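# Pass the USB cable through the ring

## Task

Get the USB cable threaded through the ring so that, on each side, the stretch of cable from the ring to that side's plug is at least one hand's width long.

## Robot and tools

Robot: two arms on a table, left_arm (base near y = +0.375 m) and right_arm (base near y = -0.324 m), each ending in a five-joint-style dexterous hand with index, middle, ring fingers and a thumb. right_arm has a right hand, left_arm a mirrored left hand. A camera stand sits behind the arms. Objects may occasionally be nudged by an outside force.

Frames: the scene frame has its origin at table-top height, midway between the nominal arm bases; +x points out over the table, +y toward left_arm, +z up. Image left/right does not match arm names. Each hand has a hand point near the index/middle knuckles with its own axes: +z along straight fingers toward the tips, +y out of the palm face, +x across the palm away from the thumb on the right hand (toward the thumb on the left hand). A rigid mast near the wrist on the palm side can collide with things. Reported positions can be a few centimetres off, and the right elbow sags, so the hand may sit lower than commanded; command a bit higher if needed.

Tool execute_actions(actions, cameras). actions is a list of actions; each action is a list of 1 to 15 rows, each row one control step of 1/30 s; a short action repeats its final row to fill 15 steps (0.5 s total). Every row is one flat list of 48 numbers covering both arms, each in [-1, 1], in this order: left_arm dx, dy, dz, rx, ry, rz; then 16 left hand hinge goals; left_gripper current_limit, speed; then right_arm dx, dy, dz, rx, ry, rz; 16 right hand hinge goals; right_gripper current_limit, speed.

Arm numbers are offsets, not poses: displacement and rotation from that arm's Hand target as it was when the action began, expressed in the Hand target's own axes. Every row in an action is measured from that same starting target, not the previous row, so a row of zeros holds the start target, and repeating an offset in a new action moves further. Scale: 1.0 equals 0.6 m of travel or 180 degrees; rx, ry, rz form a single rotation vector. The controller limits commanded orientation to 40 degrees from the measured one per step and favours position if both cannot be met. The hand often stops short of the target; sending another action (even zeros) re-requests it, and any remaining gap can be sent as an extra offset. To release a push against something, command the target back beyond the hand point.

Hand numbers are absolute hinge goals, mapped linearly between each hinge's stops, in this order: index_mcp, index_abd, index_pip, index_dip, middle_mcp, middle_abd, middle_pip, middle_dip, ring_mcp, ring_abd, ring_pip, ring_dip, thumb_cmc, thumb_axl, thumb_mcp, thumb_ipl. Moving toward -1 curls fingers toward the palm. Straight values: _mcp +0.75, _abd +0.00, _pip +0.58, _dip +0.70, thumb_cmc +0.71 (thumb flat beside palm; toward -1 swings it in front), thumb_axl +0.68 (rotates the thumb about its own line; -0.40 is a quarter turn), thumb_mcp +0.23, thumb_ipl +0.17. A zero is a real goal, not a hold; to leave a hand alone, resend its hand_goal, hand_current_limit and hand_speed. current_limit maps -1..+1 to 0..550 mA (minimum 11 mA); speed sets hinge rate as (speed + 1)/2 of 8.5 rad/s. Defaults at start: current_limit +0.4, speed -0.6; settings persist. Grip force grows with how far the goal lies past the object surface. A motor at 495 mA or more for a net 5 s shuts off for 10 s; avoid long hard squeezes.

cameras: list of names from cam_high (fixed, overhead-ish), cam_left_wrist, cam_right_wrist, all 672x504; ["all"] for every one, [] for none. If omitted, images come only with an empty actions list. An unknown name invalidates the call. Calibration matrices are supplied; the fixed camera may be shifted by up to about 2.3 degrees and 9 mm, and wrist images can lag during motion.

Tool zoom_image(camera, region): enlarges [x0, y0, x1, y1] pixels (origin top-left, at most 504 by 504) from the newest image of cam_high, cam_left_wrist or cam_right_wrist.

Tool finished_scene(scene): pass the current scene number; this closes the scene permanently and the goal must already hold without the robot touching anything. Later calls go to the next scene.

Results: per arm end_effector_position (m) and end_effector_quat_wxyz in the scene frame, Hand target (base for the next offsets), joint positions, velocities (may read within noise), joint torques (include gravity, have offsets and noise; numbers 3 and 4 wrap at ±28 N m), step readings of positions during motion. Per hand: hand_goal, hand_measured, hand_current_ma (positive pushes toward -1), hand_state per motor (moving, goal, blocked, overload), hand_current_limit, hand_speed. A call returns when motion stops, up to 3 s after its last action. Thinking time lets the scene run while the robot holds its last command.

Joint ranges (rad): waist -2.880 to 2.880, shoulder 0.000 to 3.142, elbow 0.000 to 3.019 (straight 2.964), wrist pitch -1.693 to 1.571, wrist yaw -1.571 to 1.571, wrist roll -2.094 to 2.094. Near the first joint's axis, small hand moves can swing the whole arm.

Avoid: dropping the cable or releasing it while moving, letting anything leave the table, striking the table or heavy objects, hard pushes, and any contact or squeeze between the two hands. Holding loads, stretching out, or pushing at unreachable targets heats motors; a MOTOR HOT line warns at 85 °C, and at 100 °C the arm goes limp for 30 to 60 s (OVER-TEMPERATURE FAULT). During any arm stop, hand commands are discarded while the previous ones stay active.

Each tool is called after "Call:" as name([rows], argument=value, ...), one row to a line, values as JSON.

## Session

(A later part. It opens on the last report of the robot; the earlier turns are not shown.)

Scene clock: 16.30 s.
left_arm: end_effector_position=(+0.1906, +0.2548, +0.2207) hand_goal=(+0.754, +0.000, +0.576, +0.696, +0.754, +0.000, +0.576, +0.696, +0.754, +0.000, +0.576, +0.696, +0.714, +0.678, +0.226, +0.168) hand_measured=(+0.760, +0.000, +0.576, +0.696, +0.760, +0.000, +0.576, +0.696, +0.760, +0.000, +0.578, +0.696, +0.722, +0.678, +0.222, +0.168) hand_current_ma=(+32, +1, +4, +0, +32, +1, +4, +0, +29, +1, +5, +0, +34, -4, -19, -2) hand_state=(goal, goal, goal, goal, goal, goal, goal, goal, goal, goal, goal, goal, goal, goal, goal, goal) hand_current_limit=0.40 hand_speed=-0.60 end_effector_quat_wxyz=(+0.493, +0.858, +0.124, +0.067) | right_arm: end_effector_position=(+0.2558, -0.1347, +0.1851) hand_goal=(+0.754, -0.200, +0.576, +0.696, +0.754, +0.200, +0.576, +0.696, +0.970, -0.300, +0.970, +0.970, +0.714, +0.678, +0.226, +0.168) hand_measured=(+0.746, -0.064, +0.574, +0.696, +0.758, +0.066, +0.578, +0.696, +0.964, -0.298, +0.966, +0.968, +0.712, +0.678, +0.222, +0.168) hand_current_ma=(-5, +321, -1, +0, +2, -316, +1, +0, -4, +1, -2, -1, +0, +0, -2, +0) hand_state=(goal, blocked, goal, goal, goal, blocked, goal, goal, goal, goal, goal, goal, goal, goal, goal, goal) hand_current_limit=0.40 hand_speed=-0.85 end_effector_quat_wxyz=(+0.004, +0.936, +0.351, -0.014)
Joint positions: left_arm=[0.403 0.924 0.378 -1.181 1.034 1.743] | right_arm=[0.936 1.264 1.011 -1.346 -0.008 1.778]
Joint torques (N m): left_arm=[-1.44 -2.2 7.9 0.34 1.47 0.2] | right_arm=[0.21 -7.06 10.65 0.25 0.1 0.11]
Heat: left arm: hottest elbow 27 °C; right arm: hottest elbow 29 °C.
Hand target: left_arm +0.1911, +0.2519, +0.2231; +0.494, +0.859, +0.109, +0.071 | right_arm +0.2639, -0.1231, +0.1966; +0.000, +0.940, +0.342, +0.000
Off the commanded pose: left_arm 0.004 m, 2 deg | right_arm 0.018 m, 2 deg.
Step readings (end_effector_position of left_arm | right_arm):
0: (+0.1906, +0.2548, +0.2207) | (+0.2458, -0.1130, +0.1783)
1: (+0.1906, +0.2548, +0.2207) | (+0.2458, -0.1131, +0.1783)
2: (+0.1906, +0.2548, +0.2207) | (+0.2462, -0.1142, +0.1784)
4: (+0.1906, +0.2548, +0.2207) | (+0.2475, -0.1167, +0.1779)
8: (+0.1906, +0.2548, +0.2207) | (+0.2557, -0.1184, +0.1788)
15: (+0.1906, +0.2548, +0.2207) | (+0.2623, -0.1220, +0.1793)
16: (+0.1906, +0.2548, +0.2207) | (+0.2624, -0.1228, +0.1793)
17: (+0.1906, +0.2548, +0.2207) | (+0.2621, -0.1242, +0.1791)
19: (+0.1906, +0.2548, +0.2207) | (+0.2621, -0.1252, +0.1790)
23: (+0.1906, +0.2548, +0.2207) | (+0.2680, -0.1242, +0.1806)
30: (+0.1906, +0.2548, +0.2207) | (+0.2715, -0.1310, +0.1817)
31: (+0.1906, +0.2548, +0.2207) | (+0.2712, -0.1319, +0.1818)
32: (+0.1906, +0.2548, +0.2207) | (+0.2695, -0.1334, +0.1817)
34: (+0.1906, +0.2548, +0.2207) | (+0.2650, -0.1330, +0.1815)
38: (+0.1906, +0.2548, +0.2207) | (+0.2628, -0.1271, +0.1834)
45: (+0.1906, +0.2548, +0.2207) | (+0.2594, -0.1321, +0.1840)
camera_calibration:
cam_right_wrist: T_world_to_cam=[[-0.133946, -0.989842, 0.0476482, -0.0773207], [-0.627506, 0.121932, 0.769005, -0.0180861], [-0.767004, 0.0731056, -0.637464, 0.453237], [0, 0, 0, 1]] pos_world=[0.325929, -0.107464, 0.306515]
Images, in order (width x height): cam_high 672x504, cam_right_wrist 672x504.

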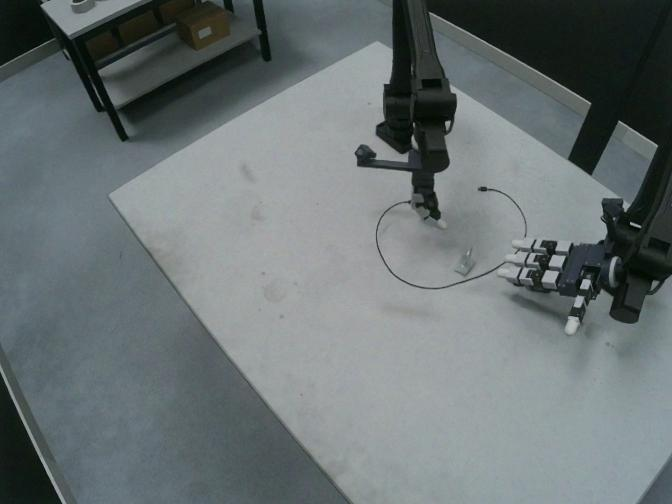

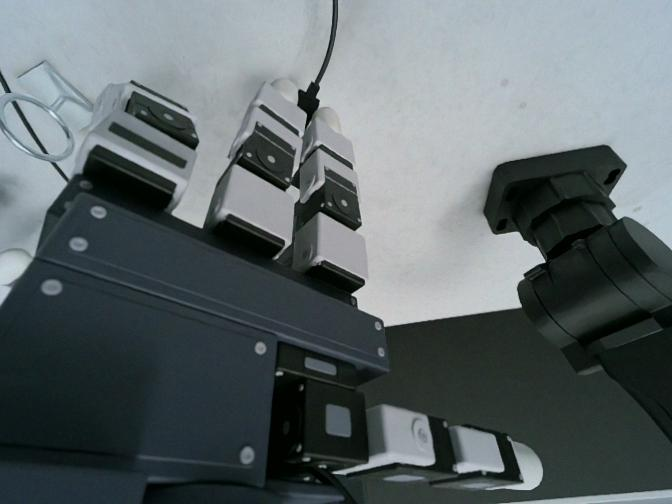

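Call:
execute_actions([
  [[0,0,0,0,0,0,0.754,0,0.576,0.696,0.754,0,0.576,0.696,0.754,0,0.576,0.696,0.714,0.678,0.226,0.168,0.4,-0.6,0,0,0.09,0,0,0,0.754,-0.2,0.576,0.696,0.754,0.2,0.576,0.696,0.97,-0.3,0.97,0.97,0.714,0.678,0.226,0.168,0.4,-0.85]],
  [[0,0,0,0,0,0,0.754,0,0.576,0.696,0.754,0,0.576,0.696,0.754,0,0.576,0.696,0.714,0.678,0.226,0.168,0.4,-0.6,0,0,0.0217,0,0,0,0.754,-0.2,0.576,0.696,0.754,0.2,0.576,0.696,0.97,-0.3,0.97,0.97,0.714,0.678,0.226,0.168,0.4,-0.85]],
], cameras=["cam_right_wrist","cam_high"])

Call:
zoom_image(camera="cam_right_wrist", region=[230, 0, 390, 140])

Scene clock: 18.23 s.
left_arm: end_effector_position=(+0.1906, +0.2548, +0.2207) hand_goal=(+0.754, +0.000, +0.576, +0.696, +0.754, +0.000, +0.576, +0.696, +0.754, +0.000, +0.576, +0.696, +0.714, +0.678, +0.226, +0.168) hand_measured=(+0.760, +0.000, +0.576, +0.696, +0.760, +0.000, +0.576, +0.696, +0.760, +0.000, +0.578, +0.696, +0.722, +0.678, +0.222, +0.168) hand_current_ma=(+32, +1, +4, +0, +32, +1, +4, +0, +29, +1, +5, +0, +34, -4, -19, -2) hand_state=(goal, goal, goal, goal, goal, goal, goal, goal, goal, goal, goal, goal, goal, goal, goal, goal) hand_current_limit=0.40 hand_speed=-0.60 end_effector_quat_wxyz=(+0.493, +0.858, +0.124, +0.067) | right_arm: end_effector_position=(+0.2647, -0.1237, +0.1342) hand_goal=(+0.754, -0.200, +0.576, +0.696, +0.754, +0.200, +0.576, +0.696, +0.970, -0.300, +0.970, +0.970, +0.714, +0.678, +0.226, +0.168) hand_measured=(+0.746, -0.064, +0.574, +0.696, +0.758, +0.066, +0.578, +0.696, +0.964, -0.298, +0.966, +0.968, +0.712, +0.678, +0.222, +0.168) hand_current_ma=(-5, +321, -1, +0, +2, -316, +1, +0, -4, +1, -2, -1, +0, +0, -2, +0) hand_state=(goal, blocked, goal, goal, goal, blocked, goal, goal, goal, goal, goal, goal, goal, goal, goal, goal) hand_current_limit=0.40 hand_speed=-0.85 end_effector_quat_wxyz=(-0.003, +0.937, +0.348, +0.001)
Joint positions: left_arm=[0.403 0.924 0.378 -1.181 1.034 1.743] | right_arm=[0.936 1.327 0.93 -1.168 -0.003 1.784]
Joint torques (N m): left_arm=[-1.61 -2.14 7.87 0.36 1.48 0.22] | right_arm=[-0.09 -8.35 6.82 0.58 0.11 0.03]
Heat: left arm: hottest elbow 27 °C; right arm: hottest elbow 29 °C.
Hand target: left_arm +0.1911, +0.2519, +0.2231; +0.494, +0.859, +0.109, +0.071 | right_arm +0.2639, -0.1232, +0.1295; +0.000, +0.940, +0.342, +0.000
Off the commanded pose: left_arm 0.004 m, 2 deg | right_arm 0.005 m, 1 deg.
Step readings (end_effector_position of left_arm | right_arm):
0: (+0.1906, +0.2548, +0.2207) | (+0.2557, -0.1347, +0.1851)
1: (+0.1906, +0.2548, +0.2207) | (+0.2558, -0.1347, +0.1851)
2: (+0.1906, +0.2548, +0.2207) | (+0.2567, -0.1335, +0.1845)
4: (+0.1906, +0.2548, +0.2207) | (+0.2613, -0.1275, +0.1791)
8: (+0.1906, +0.2548, +0.2207) | (+0.2639, -0.1244, +0.1594)
15: (+0.1906, +0.2548, +0.2207) | (+0.2630, -0.1259, +0.1448)
16: (+0.1906, +0.2548, +0.2207) | (+0.2633, -0.1255, +0.1447)
17: (+0.1906, +0.2548, +0.2207) | (+0.2637, -0.1249, +0.1443)
19: (+0.1906, +0.2548, +0.2207) | (+0.2648, -0.1235, +0.1423)
23: (+0.1906, +0.2548, +0.2207) | (+0.2647, -0.1236, +0.1374)
30: (+0.1906, +0.2548, +0.2207) | (+0.2646, -0.1238, +0.1343)
camera_calibration:
cam_right_wrist: T_world_to_cam=[[-0.140404, -0.989876, 0.0207797, -0.0574347], [-0.644665, 0.107328, 0.756894, 0.0297699], [-0.751462, 0.0928746, -0.653207, 0.427259], [0, 0, 0, 1]] pos_world=[0.332197, -0.09973, 0.25775]
Images, in order (width x height): cam_high 672x504, cam_right_wrist 672x504.

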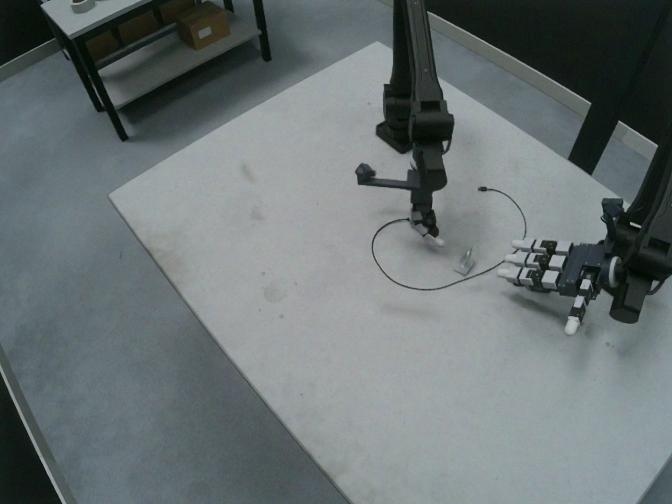

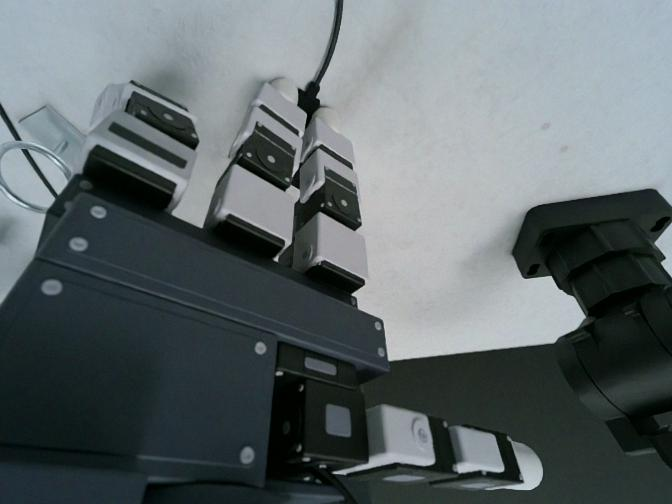

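Scaled by 3.150 from the camera's 672x504 image, which has a finer 960x720 frame.

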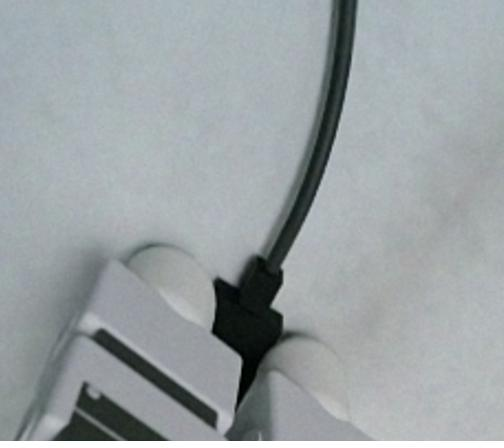

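Call:
execute_actions([
  [[0,0,0,0,0,0,0.754,0,0.576,0.696,0.754,0,0.576,0.696,0.754,0,0.576,0.696,0.714,0.678,0.226,0.168,0.4,-0.6,0,0,0.0067,0,0,0,0.754,-0.2,0.576,0.696,0.754,0.2,0.576,0.696,0.97,-0.3,0.97,0.97,0.714,0.678,0.226,0.168,0.4,-0.85]],
  [[0,0,0,0,0,0,0.754,0,0.576,0.696,0.754,0,0.576,0.696,0.754,0,0.576,0.696,0.714,0.678,0.226,0.168,0.4,-0.6,0,0,0,0,0,0,0.754,0.03,0.576,0.696,0.754,-0.03,0.576,0.696,0.97,-0.3,0.97,0.97,0.714,0.678,0.226,0.168,0.4,-0.85]],
  [[0,0,0,0,0,0,0.754,0,0.576,0.696,0.754,0,0.576,0.696,0.754,0,0.576,0.696,0.714,0.678,0.226,0.168,0.4,-0.6,0.0,-0.0167,-0.1333,0,0,0,0.754,0.03,0.576,0.696,0.754,-0.03,0.576,0.696,0.97,-0.3,0.97,0.97,0.714,0.678,0.226,0.168,0.4,-0.6]],
], cameras=["cam_right_wrist","cam_high"])

Call:
zoom_image(camera="cam_right_wrist", region=[230, 0, 390, 140])

Call:
zoom_image(camera="cam_high", region=[370, 170, 510, 300])

Scene clock: 20.40 s.
left_arm: end_effector_position=(+0.1906, +0.2548, +0.2207) hand_goal=(+0.754, +0.000, +0.576, +0.696, +0.754, +0.000, +0.576, +0.696, +0.754, +0.000, +0.576, +0.696, +0.714, +0.678, +0.226, +0.168) hand_measured=(+0.760, +0.000, +0.576, +0.696, +0.760, +0.000, +0.576, +0.696, +0.760, +0.000, +0.578, +0.696, +0.722, +0.678, +0.222, +0.168) hand_current_ma=(+32, +1, +4, +0, +32, +1, +4, +0, +29, +1, +5, +0, +34, -4, -19, -2) hand_state=(goal, goal, goal, goal, goal, goal, goal, goal, goal, goal, goal, goal, goal, goal, goal, goal) hand_current_limit=0.40 hand_speed=-0.60 end_effector_quat_wxyz=(+0.493, +0.858, +0.124, +0.067) | right_arm: end_effector_position=(+0.2541, -0.1259, +0.1940) hand_goal=(+0.754, +0.030, +0.576, +0.696, +0.754, -0.030, +0.576, +0.696, +0.970, -0.300, +0.970, +0.970, +0.714, +0.678, +0.226, +0.168) hand_measured=(+0.750, +0.028, +0.574, +0.696, +0.754, -0.028, +0.578, +0.696, +0.964, -0.298, +0.966, +0.968, +0.712, +0.678, +0.222, +0.168) hand_current_ma=(-2, -1, -1, +0, +0, +1, +1, +0, -4, +1, -2, -1, +0, +0, -2, +0) hand_state=(goal, goal, goal, goal, goal, goal, goal, goal, goal, goal, goal, goal, goal, goal, goal, goal) hand_current_limit=0.40 hand_speed=-0.60 end_effector_quat_wxyz=(+0.006, +0.938, +0.346, -0.010)
Joint positions: left_arm=[0.403 0.924 0.378 -1.181 1.034 1.743] | right_arm=[0.958 1.274 1.043 -1.363 -0.001 1.81]
Joint torques (N m): left_arm=[-1.61 -2.2 7.87 0.32 1.48 0.21] | right_arm=[0.56 -8.59 10.35 -0.2 0 0.03]
Heat: left arm: hottest wrist yaw 28 °C; right arm: hottest elbow 29 °C.
Hand target: left_arm +0.1911, +0.2519, +0.2231; +0.494, +0.859, +0.109, +0.071 | right_arm +0.2576, -0.1155, +0.2055; +0.000, +0.940, +0.342, +0.000
Off the commanded pose: left_arm 0.004 m, 2 deg | right_arm 0.016 m, 1 deg.
Step readings (end_effector_position of left_arm | right_arm):
0: (+0.1906, +0.2548, +0.2207) | (+0.2647, -0.1237, +0.1342)
1: (+0.1906, +0.2548, +0.2207) | (+0.2647, -0.1237, +0.1342)
2: (+0.1906, +0.2548, +0.2207) | (+0.2649, -0.1235, +0.1342)
4: (+0.1906, +0.2548, +0.2207) | (+0.2652, -0.1231, +0.1337)
8: (+0.1906, +0.2548, +0.2207) | (+0.2649, -0.1234, +0.1319)
15: (+0.1906, +0.2548, +0.2207) | (+0.2649, -0.1235, +0.1309)
16: (+0.1906, +0.2548, +0.2207) | (+0.2649, -0.1235, +0.1309)
17: (+0.1906, +0.2548, +0.2207) | (+0.2649, -0.1235, +0.1309)
19: (+0.1906, +0.2548, +0.2207) | (+0.2649, -0.1235, +0.1309)
23: (+0.1906, +0.2548, +0.2207) | (+0.2649, -0.1235, +0.1309)
30: (+0.1906, +0.2548, +0.2207) | (+0.2648, -0.1235, +0.1309)
31: (+0.1906, +0.2548, +0.2207) | (+0.2646, -0.1238, +0.1309)
32: (+0.1906, +0.2548, +0.2207) | (+0.2628, -0.1262, +0.1321)
34: (+0.1906, +0.2548, +0.2207) | (+0.2580, -0.1307, +0.1394)
38: (+0.1906, +0.2548, +0.2207) | (+0.2542, -0.1315, +0.1674)
45: (+0.1906, +0.2548, +0.2207) | (+0.2559, -0.1244, +0.1936)
camera_calibration:
cam_right_wrist: T_world_to_cam=[[-0.145107, -0.988287, 0.047248, -0.0661146], [-0.632609, 0.129389, 0.763587, -0.0237258], [-0.760756, 0.080912, -0.643974, 0.457627], [0, 0, 0, 1]] pos_world=[0.32354, -0.0992979, 0.31594]
Images, in order (width x height): cam_high 672x504, cam_right_wrist 672x504.

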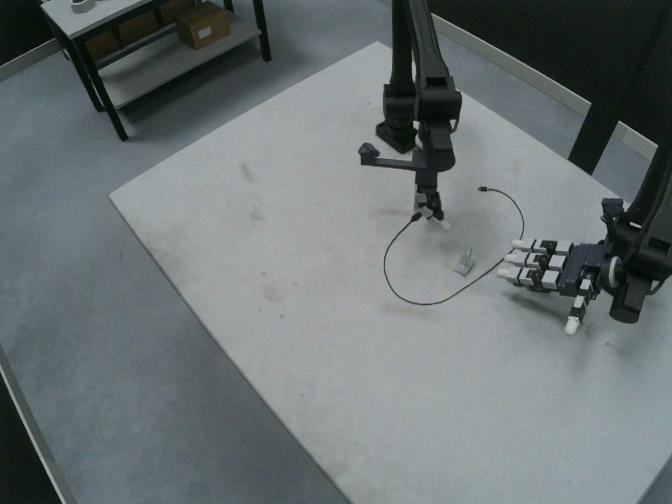

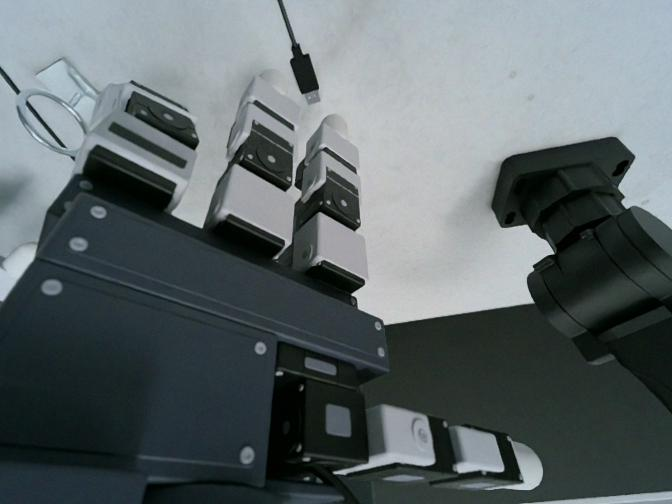

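Scaled by 3.150 from the camera's 672x504 image, which has a finer 960x720 frame.

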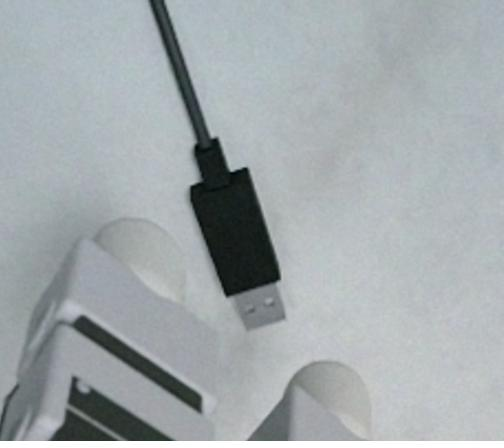

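Scaled by 3.600 from the camera's 672x504 image, which has a finer 960x720 frame.

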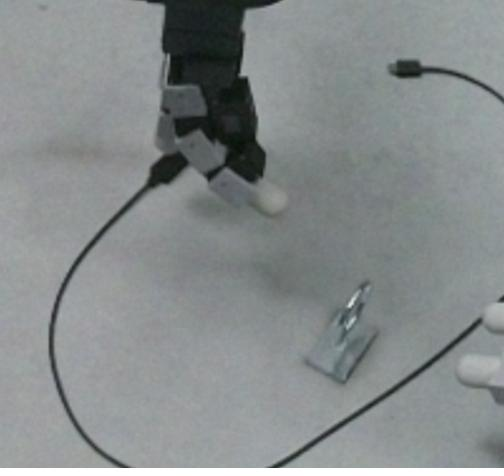

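Call:
execute_actions([
  [[0,0,0,0,0,0,0.754,0,0.576,0.696,0.754,0,0.576,0.696,0.754,0,0.576,0.696,0.714,0.678,0.226,0.168,0.4,-0.6,0.0623,-0.0162,0,0,0,-0.2037,0.754,0.03,0.576,0.696,0.754,-0.03,0.576,0.696,0.97,-0.3,0.97,0.97,0.714,0.678,0.226,0.168,0.4,-0.6]],
  [[0,0,0,0,0,0,0.754,0,0.576,0.696,0.754,0,0.576,0.696,0.754,0,0.576,0.696,0.714,0.678,0.226,0.168,0.4,-0.6,0.0755,-0.025,0,0,0,-0.2037,0.754,0.03,0.576,0.696,0.754,-0.03,0.576,0.696,0.97,-0.3,0.97,0.97,0.714,0.678,0.226,0.168,0.4,-0.6]],
  [[0,0,0,0,0,0,0.754,0,0.576,0.696,0.754,0,0.576,0.696,0.754,0,0.576,0.696,0.714,0.678,0.226,0.168,0.4,-0.6,0.0757,-0.0252,0,0,0,-0.2037,0.754,0.03,0.576,0.696,0.754,-0.03,0.576,0.696,0.97,-0.3,0.97,0.97,0.714,0.678,0.226,0.168,0.4,-0.6]],
  [[0,0,0,0,0,0,0.754,0,0.576,0.696,0.754,0,0.576,0.696,0.754,0,0.576,0.696,0.714,0.678,0.226,0.168,0.4,-0.6,0.0758,-0.0252,0,0,0,-0.2037,0.754,0.03,0.576,0.696,0.754,-0.03,0.576,0.696,0.97,-0.3,0.97,0.97,0.714,0.678,0.226,0.168,0.4,-0.6]],
  [[0,0,0,0,0,0,0.754,0,0.576,0.696,0.754,0,0.576,0.696,0.754,0,0.576,0.696,0.714,0.678,0.226,0.168,0.4,-0.6,0.0755,-0.025,0,0,0,-0.2037,0.754,0.03,0.576,0.696,0.754,-0.03,0.576,0.696,0.97,-0.3,0.97,0.97,0.714,0.678,0.226,0.168,0.4,-0.6]],
  [[0,0,0,0,0,0,0.754,0,0.576,0.696,0.754,0,0.576,0.696,0.754,0,0.576,0.696,0.714,0.678,0.226,0.168,0.4,-0.6,0.0758,-0.025,0,0,0,-0.2037,0.754,0.03,0.576,0.696,0.754,-0.03,0.576,0.696,0.97,-0.3,0.97,0.97,0.714,0.678,0.226,0.168,0.4,-0.6]],
], cameras=["cam_right_wrist","cam_high"])

Call:
zoom_image(camera="cam_right_wrist", region=[230, 0, 390, 140])

Scene clock: 25.17 s.
left_arm: end_effector_position=(+0.1906, +0.2548, +0.2207) hand_goal=(+0.754, +0.000, +0.576, +0.696, +0.754, +0.000, +0.576, +0.696, +0.754, +0.000, +0.576, +0.696, +0.714, +0.678, +0.226, +0.168) hand_measured=(+0.760, +0.000, +0.576, +0.696, +0.760, +0.000, +0.576, +0.696, +0.760, +0.000, +0.578, +0.696, +0.722, +0.678, +0.222, +0.168) hand_current_ma=(+32, +1, +4, +0, +32, +1, +4, +0, +29, +1, +5, +0, +34, -4, -19, -2) hand_state=(goal, goal, goal, goal, goal, goal, goal, goal, goal, goal, goal, goal, goal, goal, goal, goal) hand_current_limit=0.40 hand_speed=-0.60 end_effector_quat_wxyz=(+0.493, +0.858, +0.124, +0.067) | right_arm: end_effector_position=(+0.1206, -0.0639, +0.1933) hand_goal=(+0.754, +0.030, +0.576, +0.696, +0.754, -0.030, +0.576, +0.696, +0.970, -0.300, +0.970, +0.970, +0.714, +0.678, +0.226, +0.168) hand_measured=(+0.752, +0.028, +0.574, +0.696, +0.754, -0.028, +0.578, +0.696, +0.964, -0.298, +0.966, +0.968, +0.716, +0.678, +0.222, +0.168) hand_current_ma=(+0, -1, -1, +0, +0, +1, +0, +0, -4, +1, -2, -1, +0, +0, -2, +0) hand_state=(goal, goal, goal, goal, goal, goal, goal, goal, goal, goal, goal, goal, goal, goal, goal, goal) hand_current_limit=0.40 hand_speed=-0.60 end_effector_quat_wxyz=(-0.017, -0.636, +0.771, -0.009)
Joint positions: left_arm=[0.403 0.924 0.378 -1.181 1.034 1.743] | right_arm=[0.898 1.133 0.93 -1.404 0.011 -2.064]
Joint torques (N m): left_arm=[-1.49 -2.14 7.87 0.31 1.48 0.21] | right_arm=[-0.91 -6.24 10.22 0.68 -0.26 -0.19]
Heat: left arm: hottest elbow 28 °C; right arm: hottest elbow 30 °C.
Hand target: left_arm +0.1911, +0.2519, +0.2231; +0.494, +0.859, +0.109, +0.071 | right_arm +0.1309, -0.0533, +0.2054; +0.000, -0.643, +0.766, +0.000
Off the commanded pose: left_arm 0.004 m, 2 deg | right_arm 0.019 m, 2 deg.
Step readings (end_effector_position of left_arm | right_arm):
0: (+0.1906, +0.2548, +0.2207) | (+0.2540, -0.1260, +0.1940)
1: (+0.1906, +0.2548, +0.2207) | (+0.2541, -0.1258, +0.1940)
2: (+0.1906, +0.2548, +0.2207) | (+0.2558, -0.1241, +0.1944)
4: (+0.1906, +0.2548, +0.2207) | (+0.2608, -0.1175, +0.1957)
8: (+0.1906, +0.2548, +0.2207) | (+0.2630, -0.0957, +0.1965)
15: (+0.1906, +0.2548, +0.2207) | (+0.2726, -0.0851, +0.2014)
16: (+0.1906, +0.2548, +0.2207) | (+0.2738, -0.0845, +0.2018)
17: (+0.1906, +0.2548, +0.2207) | (+0.2755, -0.0815, +0.2027)
19: (+0.1906, +0.2548, +0.2207) | (+0.2783, -0.0737, +0.2042)
23: (+0.1906, +0.2548, +0.2207) | (+0.2705, -0.0521, +0.2038)
30: (+0.1906, +0.2548, +0.2207) | (+0.2725, -0.0383, +0.2046)
31: (+0.1906, +0.2548, +0.2207) | (+0.2734, -0.0374, +0.2046)
32: (+0.1906, +0.2548, +0.2207) | (+0.2729, -0.0349, +0.2043)
34: (+0.1906, +0.2548, +0.2207) | (+0.2690, -0.0305, +0.2033)
38: (+0.1906, +0.2548, +0.2207) | (+0.2511, -0.0194, +0.2022)
45: (+0.1906, +0.2548, +0.2207) | (+0.2434, -0.0063, +0.2042)
46: (+0.1906, +0.2548, +0.2207) | (+0.2435, -0.0057, +0.2041)
47: (+0.1906, +0.2548, +0.2207) | (+0.2415, -0.0040, +0.2038)
49: (+0.1906, +0.2548, +0.2207) | (+0.2349, -0.0029, +0.2026)
53: (+0.1906, +0.2548, +0.2207) | (+0.2134, -0.0016, +0.2025)
60: (+0.1906, +0.2548, +0.2207) | (+0.1993, +0.0025, +0.2040)
61: (+0.1906, +0.2548, +0.2207) | (+0.1984, +0.0024, +0.2039)
62: (+0.1906, +0.2548, +0.2207) | (+0.1963, +0.0020, +0.2038)
64: (+0.1906, +0.2548, +0.2207) | (+0.1904, -0.0005, +0.2028)
68: (+0.1906, +0.2548, +0.2207) | (+0.1737, -0.0081, +0.2031)
75: (+0.1906, +0.2548, +0.2207) | (+0.1565, -0.0147, +0.2036)
76: (+0.1906, +0.2548, +0.2207) | (+0.1550, -0.0156, +0.2030)
77: (+0.1906, +0.2548, +0.2207) | (+0.1533, -0.0185, +0.2018)
79: (+0.1906, +0.2548, +0.2207) | (+0.1506, -0.0275, +0.1997)
83: (+0.1906, +0.2548, +0.2207) | (+0.1427, -0.0457, +0.1985)
90: (+0.1906, +0.2548, +0.2207) | (+0.1264, -0.0576, +0.1960)
camera_calibration:
cam_right_wrist: T_world_to_cam=[[-0.501979, 0.864869, 0.00429993, 0.14556], [0.586382, 0.336679, 0.736752, -0.244216], [0.635746, 0.372355, -0.676149, 0.207027], [0, 0, 0, 1]] pos_world=[0.0846556, -0.120756, 0.319282]
Images, in order (width x height): cam_high 672x504, cam_right_wrist 672x504.

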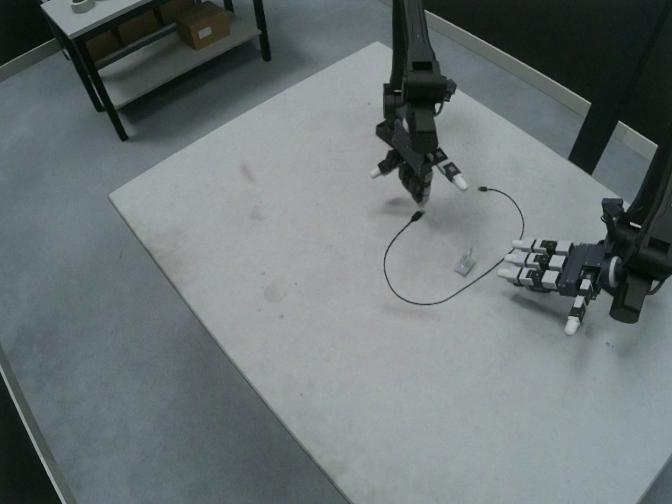

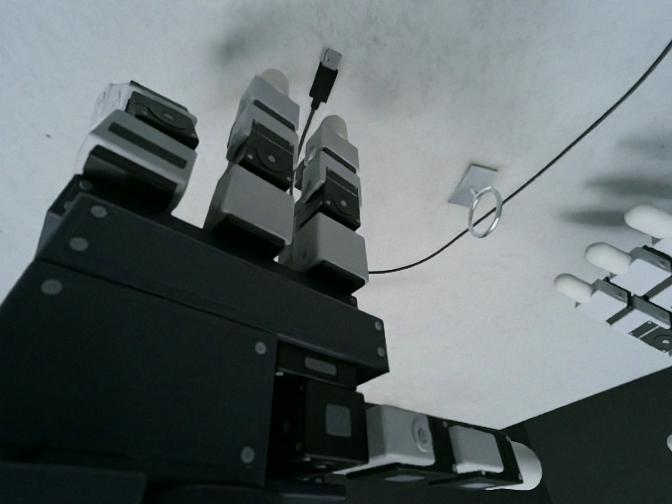

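Scaled by 3.150 from the camera's 672x504 image, which has a finer 960x720 frame.

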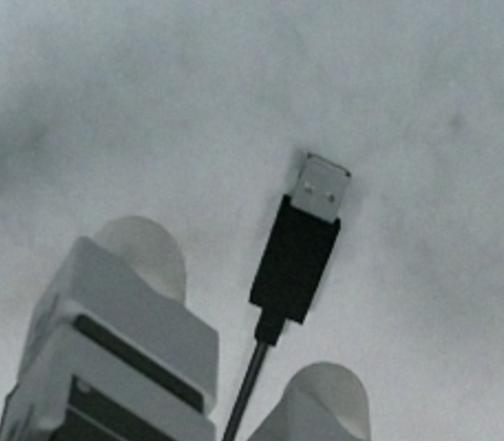

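Call:
execute_actions([
  [[0,0,0,0,0,0,0.754,0,0.576,0.696,0.754,0,0.576,0.696,0.754,0,0.576,0.696,0.714,0.678,0.226,0.168,0.4,-0.6,0.0012,0.0012,0.1083,0,0,0,0.754,0.03,0.576,0.696,0.754,-0.03,0.576,0.696,0.97,-0.3,0.97,0.97,0.714,0.678,0.226,0.168,0.4,-0.6]],
], cameras=["cam_right_wrist"])

Call:
zoom_image(camera="cam_right_wrist", region=[230, 0, 390, 140])

Scene clock: 26.37 s.
left_arm: end_effector_position=(+0.1906, +0.2548, +0.2207) hand_goal=(+0.754, +0.000, +0.576, +0.696, +0.754, +0.000, +0.576, +0.696, +0.754, +0.000, +0.576, +0.696, +0.714, +0.678, +0.226, +0.168) hand_measured=(+0.760, +0.000, +0.576, +0.696, +0.760, +0.000, +0.576, +0.696, +0.760, +0.000, +0.578, +0.696, +0.722, +0.678, +0.222, +0.168) hand_current_ma=(+32, +1, +4, +0, +32, +1, +4, +0, +29, +1, +5, +0, +34, -4, -19, -2) hand_state=(goal, goal, goal, goal, goal, goal, goal, goal, goal, goal, goal, goal, goal, goal, goal, goal) hand_current_limit=0.40 hand_speed=-0.60 end_effector_quat_wxyz=(+0.493, +0.858, +0.124, +0.067) | right_arm: end_effector_position=(+0.1272, -0.0546, +0.1418) hand_goal=(+0.754, +0.030, +0.576, +0.696, +0.754, -0.030, +0.576, +0.696, +0.970, -0.300, +0.970, +0.970, +0.714, +0.678, +0.226, +0.168) hand_measured=(+0.752, +0.028, +0.574, +0.696, +0.754, -0.028, +0.578, +0.696, +0.964, -0.298, +0.966, +0.968, +0.716, +0.678, +0.222, +0.168) hand_current_ma=(+0, -1, -1, +0, +0, +1, +0, +0, -4, +1, -2, -1, +0, +0, -2, +0) hand_state=(goal, goal, goal, goal, goal, goal, goal, goal, goal, goal, goal, goal, goal, goal, goal, goal) hand_current_limit=0.40 hand_speed=-0.60 end_effector_quat_wxyz=(-0.002, -0.639, +0.769, -0.002)
Joint positions: left_arm=[0.403 0.924 0.378 -1.181 1.034 1.743] | right_arm=[0.896 1.187 0.831 -1.22 0.004 -2.072]
Joint torques (N m): left_arm=[-1.67 -2.2 7.84 0.38 1.48 0.21] | right_arm=[-0.5 -6.12 7.31 0.73 -0.3 -0.2]
Heat: left arm: hottest elbow 28 °C; right arm: hottest elbow 30 °C.
Hand target: left_arm +0.1911, +0.2519, +0.2231; +0.494, +0.859, +0.109, +0.071 | right_arm +0.1301, -0.0540, +0.1404; +0.000, -0.642, +0.766, +0.000
Off the commanded pose: left_arm 0.004 m, 2 deg | right_arm 0.003 m, 1 deg.
Step readings (end_effector_position of left_arm | right_arm):
0: (+0.1906, +0.2548, +0.2207) | (+0.1206, -0.0639, +0.1933)
1: (+0.1906, +0.2548, +0.2207) | (+0.1207, -0.0637, +0.1933)
2: (+0.1906, +0.2548, +0.2207) | (+0.1223, -0.0618, +0.1922)
4: (+0.1906, +0.2548, +0.2207) | (+0.1269, -0.0562, +0.1849)
8: (+0.1906, +0.2548, +0.2207) | (+0.1268, -0.0556, +0.1588)
15: (+0.1906, +0.2548, +0.2207) | (+0.1263, -0.0558, +0.1419)
camera_calibration:
cam_right_wrist: T_world_to_cam=[[-0.508635, 0.860697, 0.022172, 0.139125], [0.573467, 0.319462, 0.754374, -0.215073], [0.642204, 0.396416, -0.656071, 0.162171], [0, 0, 0, 1]] pos_world=[0.089955, -0.115324, 0.265557]
Images, in order (width x height): cam_right_wrist 672x504.

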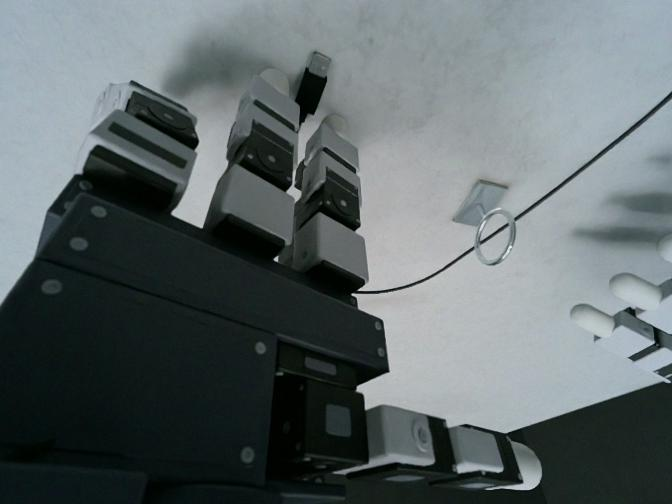

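Scaled by 3.150 from the camera's 672x504 image, which has a finer 960x720 frame.

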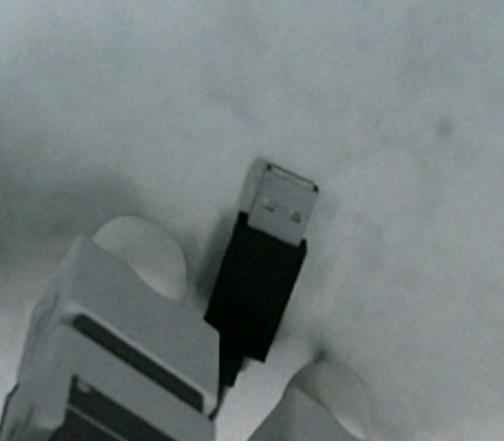

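Call:
execute_actions([
  [[0,0,0,0,0,0,0.754,0,0.576,0.696,0.754,0,0.576,0.696,0.754,0,0.576,0.696,0.714,0.678,0.226,0.168,0.4,-0.6,0.002,0.0064,0.0233,0,0,0,0.754,0.03,0.576,0.696,0.754,-0.03,0.576,0.696,0.97,-0.3,0.97,0.97,0.714,0.678,0.226,0.168,0.4,-0.6]],
], cameras=["cam_right_wrist"])

Call:
zoom_image(camera="cam_right_wrist", region=[230, 20, 390, 160])

Scene clock: 27.33 s.
left_arm: end_effector_position=(+0.1906, +0.2548, +0.2207) hand_goal=(+0.754, +0.000, +0.576, +0.696, +0.754, +0.000, +0.576, +0.696, +0.754, +0.000, +0.576, +0.696, +0.714, +0.678, +0.226, +0.168) hand_measured=(+0.760, +0.000, +0.576, +0.696, +0.760, +0.000, +0.576, +0.696, +0.760, +0.000, +0.578, +0.696, +0.722, +0.678, +0.222, +0.168) hand_current_ma=(+32, +1, +4, +0, +32, +1, +4, +0, +29, +1, +5, +0, +34, -4, -19, -2) hand_state=(goal, goal, goal, goal, goal, goal, goal, goal, goal, goal, goal, goal, goal, goal, goal, goal) hand_current_limit=0.40 hand_speed=-0.60 end_effector_quat_wxyz=(+0.493, +0.858, +0.124, +0.067) | right_arm: end_effector_position=(+0.1262, -0.0556, +0.1312) hand_goal=(+0.754, +0.030, +0.576, +0.696, +0.754, -0.030, +0.576, +0.696, +0.970, -0.300, +0.970, +0.970, +0.714, +0.678, +0.226, +0.168) hand_measured=(+0.752, +0.026, +0.574, +0.696, +0.754, -0.028, +0.578, +0.696, +0.964, -0.298, +0.966, +0.968, +0.716, +0.678, +0.222, +0.168) hand_current_ma=(+0, -1, -1, +0, +0, +1, +0, +0, -4, +1, -2, -1, +0, +0, -2, +0) hand_state=(goal, goal, goal, goal, goal, goal, goal, goal, goal, goal, goal, goal, goal, goal, goal, goal) hand_current_limit=0.40 hand_speed=-0.60 end_effector_quat_wxyz=(+0.002, -0.639, +0.769, -0.001)
Joint positions: left_arm=[0.403 0.924 0.378 -1.181 1.034 1.743] | right_arm=[0.896 1.189 0.803 -1.182 0.003 -2.072]
Joint torques (N m): left_arm=[-1.61 -2.14 7.87 0.4 1.48 0.22] | right_arm=[-0.09 -5.36 6.8 0.99 -0.27 -0.11]
Heat: left arm: hottest elbow 28 °C; right arm: hottest elbow 30 °C.
Hand target: left_arm +0.1911, +0.2519, +0.2231; +0.494, +0.859, +0.109, +0.071 | right_arm +0.1262, -0.0544, +0.1265; +0.000, -0.642, +0.766, +0.000
Off the commanded pose: left_arm 0.004 m, 2 deg | right_arm 0.005 m, 1 deg.
Step readings (end_effector_position of left_arm | right_arm):
0: (+0.1906, +0.2548, +0.2207) | (+0.1272, -0.0546, +0.1418)
1: (+0.1906, +0.2548, +0.2207) | (+0.1273, -0.0545, +0.1417)
2: (+0.1906, +0.2548, +0.2207) | (+0.1275, -0.0541, +0.1414)
4: (+0.1906, +0.2548, +0.2207) | (+0.1283, -0.0533, +0.1389)
8: (+0.1906, +0.2548, +0.2207) | (+0.1266, -0.0553, +0.1330)
15: (+0.1906, +0.2548, +0.2207) | (+0.1262, -0.0556, +0.1312)
camera_calibration:
cam_right_wrist: T_world_to_cam=[[-0.508796, 0.860517, 0.0252427, 0.139379], [0.569815, 0.314644, 0.759151, -0.206613], [0.64532, 0.400636, -0.650425, 0.155274], [0, 0, 0, 1]] pos_world=[0.0884454, -0.117137, 0.254327]
Images, in order (width x height): cam_right_wrist 672x504.

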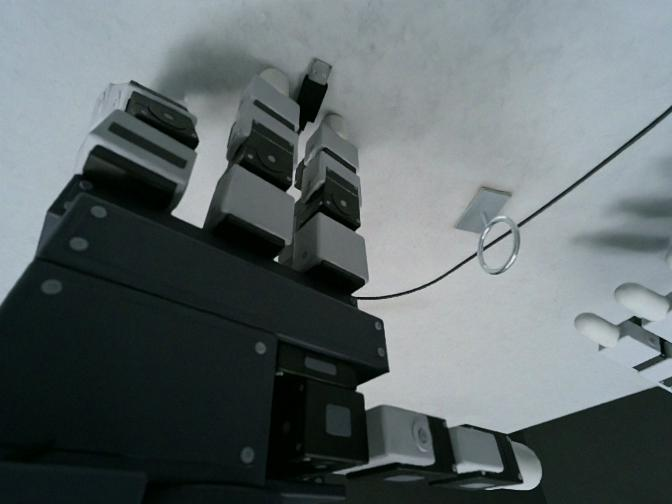

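Scaled by 3.150 from the camera's 672x504 image, which has a finer 960x720 frame.

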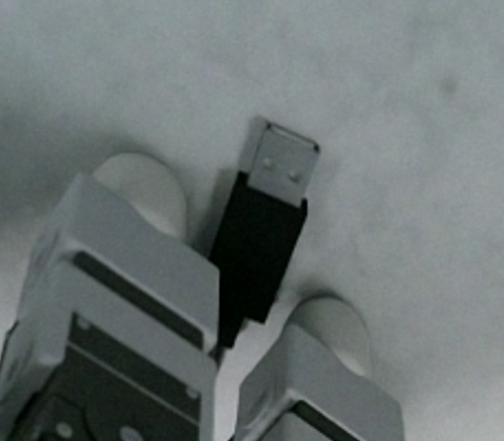

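Call:
execute_actions([
  [[0,0,0,0,0,0,0.754,0,0.576,0.696,0.754,0,0.576,0.696,0.754,0,0.576,0.696,0.714,0.678,0.226,0.168,0.4,-0.6,-0.0027,-0.0102,0,0,0,0,0.754,0.03,0.576,0.696,0.754,-0.03,0.576,0.696,0.97,-0.3,0.97,0.97,0.714,0.678,0.226,0.168,0.4,-0.6]],
], cameras=["cam_right_wrist"])

Call:
zoom_image(camera="cam_right_wrist", region=[230, 20, 390, 160])

Scene clock: 28.37 s.
left_arm: end_effector_position=(+0.1906, +0.2548, +0.2207) hand_goal=(+0.754, +0.000, +0.576, +0.696, +0.754, +0.000, +0.576, +0.696, +0.754, +0.000, +0.576, +0.696, +0.714, +0.678, +0.226, +0.168) hand_measured=(+0.760, +0.000, +0.576, +0.696, +0.760, +0.000, +0.576, +0.696, +0.760, +0.000, +0.578, +0.696, +0.722, +0.678, +0.222, +0.168) hand_current_ma=(+32, +1, +4, +0, +32, +1, +4, +0, +29, +1, +5, +0, +34, -4, -19, -2) hand_state=(goal, goal, goal, goal, goal, goal, goal, goal, goal, goal, goal, goal, goal, goal, goal, goal) hand_current_limit=0.40 hand_speed=-0.60 end_effector_quat_wxyz=(+0.493, +0.858, +0.124, +0.067) | right_arm: end_effector_position=(+0.1274, -0.0561, +0.1308) hand_goal=(+0.754, +0.030, +0.576, +0.696, +0.754, -0.030, +0.576, +0.696, +0.970, -0.300, +0.970, +0.970, +0.714, +0.678, +0.226, +0.168) hand_measured=(+0.750, +0.020, +0.574, +0.696, +0.754, -0.028, +0.578, +0.696, +0.964, -0.298, +0.966, +0.968, +0.716, +0.678, +0.222, +0.168) hand_current_ma=(-2, -5, -1, +0, +0, +1, +0, +0, -4, +1, -2, -1, +0, +0, -2, +0) hand_state=(goal, goal, goal, goal, goal, goal, goal, goal, goal, goal, goal, goal, goal, goal, goal, goal) hand_current_limit=0.40 hand_speed=-0.60 end_effector_quat_wxyz=(+0.002, -0.640, +0.768, +0.000)
Joint positions: left_arm=[0.403 0.924 0.378 -1.181 1.034 1.743] | right_arm=[0.892 1.191 0.803 -1.179 0.002 -2.08]
Joint torques (N m): left_arm=[-1.61 -2.26 7.88 0.38 1.47 0.21] | right_arm=[-0.62 -4.48 7.53 0.87 -0.24 -0.23]
Heat: left arm: hottest elbow 28 °C; right arm: hottest elbow 30 °C.
Hand target: left_arm +0.1911, +0.2519, +0.2231; +0.494, +0.859, +0.109, +0.071 | right_arm +0.1324, -0.0539, +0.1266; +0.000, -0.643, +0.766, +0.000
Off the commanded pose: left_arm 0.004 m, 2 deg | right_arm 0.007 m, 0 deg.
Step readings (end_effector_position of left_arm | right_arm):
0: (+0.1906, +0.2548, +0.2207) | (+0.1262, -0.0556, +0.1312)
1: (+0.1906, +0.2548, +0.2207) | (+0.1262, -0.0556, +0.1312)
2: (+0.1906, +0.2548, +0.2207) | (+0.1263, -0.0556, +0.1312)
4: (+0.1906, +0.2548, +0.2207) | (+0.1263, -0.0555, +0.1309)
8: (+0.1906, +0.2548, +0.2207) | (+0.1271, -0.0557, +0.1308)
15: (+0.1906, +0.2548, +0.2207) | (+0.1274, -0.0560, +0.1308)
camera_calibration:
cam_right_wrist: T_world_to_cam=[[-0.511029, 0.859142, 0.0269288, 0.140326], [0.569509, 0.314954, 0.759252, -0.20685], [0.643824, 0.403336, -0.65024, 0.154788], [0, 0, 0, 1]] pos_world=[0.0898571, -0.117843, 0.253921]
Images, in order (width x height): cam_right_wrist 672x504.

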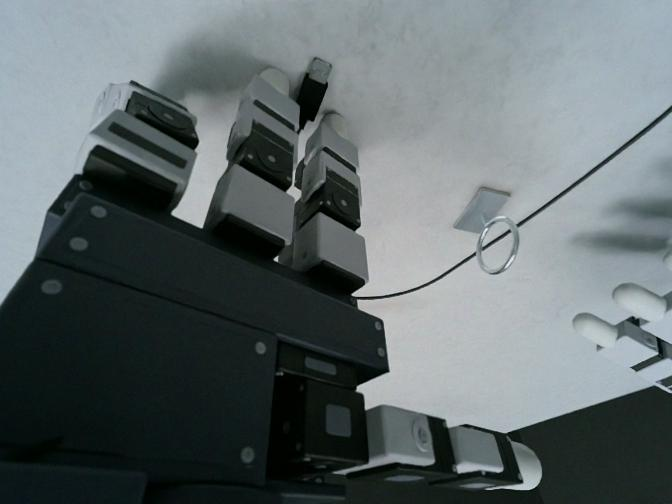

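Scaled by 3.150 from the camera's 672x504 image, which has a finer 960x720 frame.

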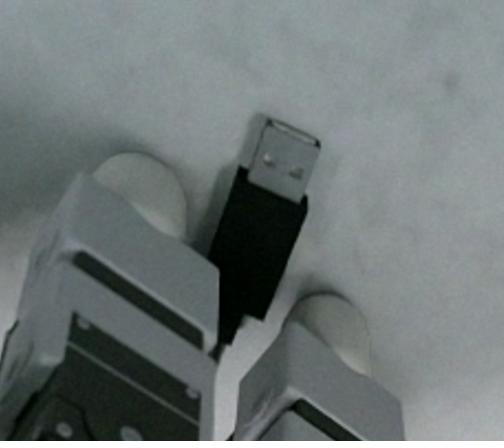

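Call:
execute_actions([
  [[0,0,0,0,0,0,0.754,0,0.576,0.696,0.754,0,0.576,0.696,0.754,0,0.576,0.696,0.714,0.678,0.226,0.168,0.4,-0.6,-0.0017,-0.008,0,0,0,0,0.754,0.05,0.576,0.696,0.754,-0.05,0.576,0.696,0.97,-0.3,0.97,0.97,0.714,0.678,0.226,0.168,0.4,-0.6]],
], cameras=["cam_right_wrist"])

Call:
zoom_image(camera="cam_right_wrist", region=[230, 20, 390, 160])

Scene clock: 29.20 s.
left_arm: end_effector_position=(+0.1906, +0.2548, +0.2207) hand_goal=(+0.754, +0.000, +0.576, +0.696, +0.754, +0.000, +0.576, +0.696, +0.754, +0.000, +0.576, +0.696, +0.714, +0.678, +0.226, +0.168) hand_measured=(+0.760, +0.000, +0.576, +0.696, +0.760, +0.000, +0.576, +0.696, +0.760, +0.000, +0.578, +0.696, +0.722, +0.678, +0.222, +0.168) hand_current_ma=(+32, +1, +4, +0, +32, +1, +4, +0, +29, +1, +5, +0, +34, -4, -19, -2) hand_state=(goal, goal, goal, goal, goal, goal, goal, goal, goal, goal, goal, goal, goal, goal, goal, goal) hand_current_limit=0.40 hand_speed=-0.60 end_effector_quat_wxyz=(+0.493, +0.858, +0.124, +0.067) | right_arm: end_effector_position=(+0.1295, -0.0572, +0.1304) hand_goal=(+0.754, +0.050, +0.576, +0.696, +0.754, -0.050, +0.576, +0.696, +0.970, -0.300, +0.970, +0.970, +0.714, +0.678, +0.226, +0.168) hand_measured=(+0.742, +0.026, +0.570, +0.694, +0.754, -0.046, +0.578, +0.696, +0.964, -0.298, +0.966, +0.968, +0.716, +0.678, +0.222, +0.168) hand_current_ma=(-9, -21, -2, -1, +0, +1, +0, +0, -4, +1, -2, -1, +0, +0, -2, +0) hand_state=(goal, blocked, goal, goal, goal, goal, goal, goal, goal, goal, goal, goal, goal, goal, goal, goal) hand_current_limit=0.40 hand_speed=-0.60 end_effector_quat_wxyz=(+0.001, -0.637, +0.770, -0.001)
Joint positions: left_arm=[0.403 0.924 0.378 -1.181 1.034 1.743] | right_arm=[0.884 1.193 0.803 -1.179 0.002 -2.082]
Joint torques (N m): left_arm=[-1.61 -2.14 7.84 0.36 1.48 0.21] | right_arm=[-0.67 -4.13 8.17 0.95 0.02 -0.15]
Heat: left arm: hottest elbow 28 °C; right arm: hottest elbow 30 °C.
Hand target: left_arm +0.1911, +0.2519, +0.2231; +0.494, +0.859, +0.109, +0.071 | right_arm +0.1373, -0.0537, +0.1266; +0.000, -0.643, +0.766, +0.000
Off the commanded pose: left_arm 0.004 m, 2 deg | right_arm 0.009 m, 1 deg.
joint sent to its limit (right arm) — joint 6 (wrist roll), lower limit. The joint targets still meet the commanded pose.
Step readings (end_effector_position of left_arm | right_arm):
0: (+0.1906, +0.2548, +0.2207) | (+0.1274, -0.0561, +0.1308)
1: (+0.1906, +0.2548, +0.2207) | (+0.1275, -0.0561, +0.1308)
2: (+0.1906, +0.2548, +0.2207) | (+0.1276, -0.0561, +0.1307)
4: (+0.1906, +0.2548, +0.2207) | (+0.1282, -0.0564, +0.1306)
8: (+0.1906, +0.2548, +0.2207) | (+0.1294, -0.0570, +0.1304)
15: (+0.1906, +0.2548, +0.2207) | (+0.1295, -0.0572, +0.1304)
camera_calibration:
cam_right_wrist: T_world_to_cam=[[-0.505436, 0.86246, 0.0263983, 0.141988], [0.572251, 0.31215, 0.758347, -0.2078], [0.645804, 0.398402, -0.651316, 0.153213], [0, 0, 0, 1]] pos_world=[0.0917336, -0.118634, 0.253627]
Images, in order (width x height): cam_right_wrist 672x504.

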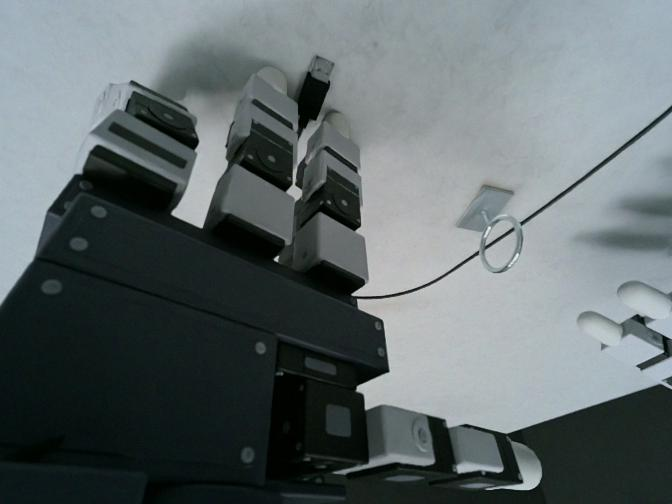

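Scaled by 3.150 from the camera's 672x504 image, which has a finer 960x720 frame.

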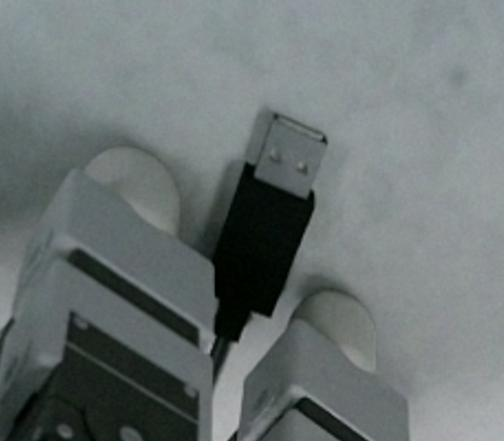

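Call:
execute_actions([
  [[0,0,0,0,0,0,0.754,0,0.576,0.696,0.754,0,0.576,0.696,0.754,0,0.576,0.696,0.714,0.678,0.226,0.168,0.4,-0.6,-0.0017,-0.0098,-0.0067,0,0,0,0.754,0.03,0.576,0.696,0.754,-0.03,0.576,0.696,0.97,-0.3,0.97,0.97,0.714,0.678,0.226,0.168,0.4,-0.6]],
], cameras=["cam_right_wrist"])

Call:
zoom_image(camera="cam_right_wrist", region=[230, 20, 390, 160])

Scene clock: 30.30 s.
left_arm: end_effector_position=(+0.1906, +0.2548, +0.2207) hand_goal=(+0.754, +0.000, +0.576, +0.696, +0.754, +0.000, +0.576, +0.696, +0.754, +0.000, +0.576, +0.696, +0.714, +0.678, +0.226, +0.168) hand_measured=(+0.760, +0.000, +0.576, +0.696, +0.760, +0.000, +0.576, +0.696, +0.760, +0.000, +0.578, +0.696, +0.722, +0.678, +0.222, +0.168) hand_current_ma=(+32, +1, +4, +0, +32, +1, +4, +0, +29, +1, +5, +0, +34, -4, -19, -2) hand_state=(goal, goal, goal, goal, goal, goal, goal, goal, goal, goal, goal, goal, goal, goal, goal, goal) hand_current_limit=0.40 hand_speed=-0.60 end_effector_quat_wxyz=(+0.493, +0.858, +0.124, +0.067) | right_arm: end_effector_position=(+0.1328, -0.0574, +0.1303) hand_goal=(+0.754, +0.030, +0.576, +0.696, +0.754, -0.030, +0.576, +0.696, +0.970, -0.300, +0.970, +0.970, +0.714, +0.678, +0.226, +0.168) hand_measured=(+0.732, +0.028, +0.564, +0.690, +0.754, -0.032, +0.578, +0.696, +0.964, -0.298, +0.966, +0.968, +0.716, +0.678, +0.222, +0.168) hand_current_ma=(-26, -1, -9, -3, +0, -1, +0, +0, -4, +1, -2, -1, +0, +0, -2, +0) hand_state=(blocked, goal, goal, goal, goal, goal, goal, goal, goal, goal, goal, goal, goal, goal, goal, goal) hand_current_limit=0.40 hand_speed=-0.60 end_effector_quat_wxyz=(+0.001, -0.635, +0.773, -0.001)
Joint positions: left_arm=[0.403 0.924 0.378 -1.181 1.034 1.743] | right_arm=[0.874 1.197 0.807 -1.179 0.002 -2.083]
Joint torques (N m): left_arm=[-1.61 -2.08 7.88 0.36 1.48 0.2] | right_arm=[-0.62 -3.9 8.99 0.51 0.32 -0.14]
Heat: left arm: hottest elbow 28 °C; right arm: hottest elbow 30 °C.
Hand target: left_arm +0.1911, +0.2519, +0.2231; +0.494, +0.859, +0.109, +0.071 | right_arm +0.1433, -0.0538, +0.1306; +0.000, -0.643, +0.766, +0.000
Off the commanded pose: left_arm 0.004 m, 2 deg | right_arm 0.011 m, 1 deg.
joint sent to its limit (right arm) — joint 6 (wrist roll), lower limit. The joint targets still meet the commanded pose.
Step readings (end_effector_position of left_arm | right_arm):
0: (+0.1906, +0.2548, +0.2207) | (+0.1295, -0.0572, +0.1304)
1: (+0.1906, +0.2548, +0.2207) | (+0.1295, -0.0572, +0.1304)
2: (+0.1906, +0.2548, +0.2207) | (+0.1296, -0.0572, +0.1304)
4: (+0.1906, +0.2548, +0.2207) | (+0.1303, -0.0574, +0.1303)
8: (+0.1906, +0.2548, +0.2207) | (+0.1323, -0.0574, +0.1303)
15: (+0.1906, +0.2548, +0.2207) | (+0.1328, -0.0574, +0.1303)
camera_calibration:
cam_right_wrist: T_world_to_cam=[[-0.498802, 0.866325, 0.0260505, 0.143127], [0.575239, 0.308423, 0.757612, -0.209992], [0.648303, 0.392883, -0.652185, 0.150674], [0, 0, 0, 1]] pos_world=[0.0945051, -0.118425, 0.253631]
Images, in order (width x height): cam_right_wrist 672x504.

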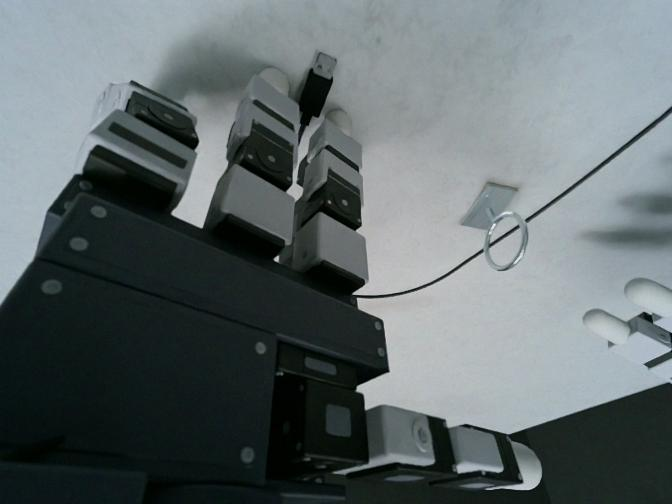

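Scaled by 3.150 from the camera's 672x504 image, which has a finer 960x720 frame.

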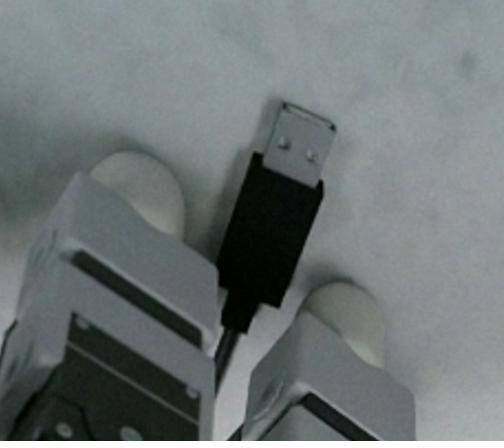

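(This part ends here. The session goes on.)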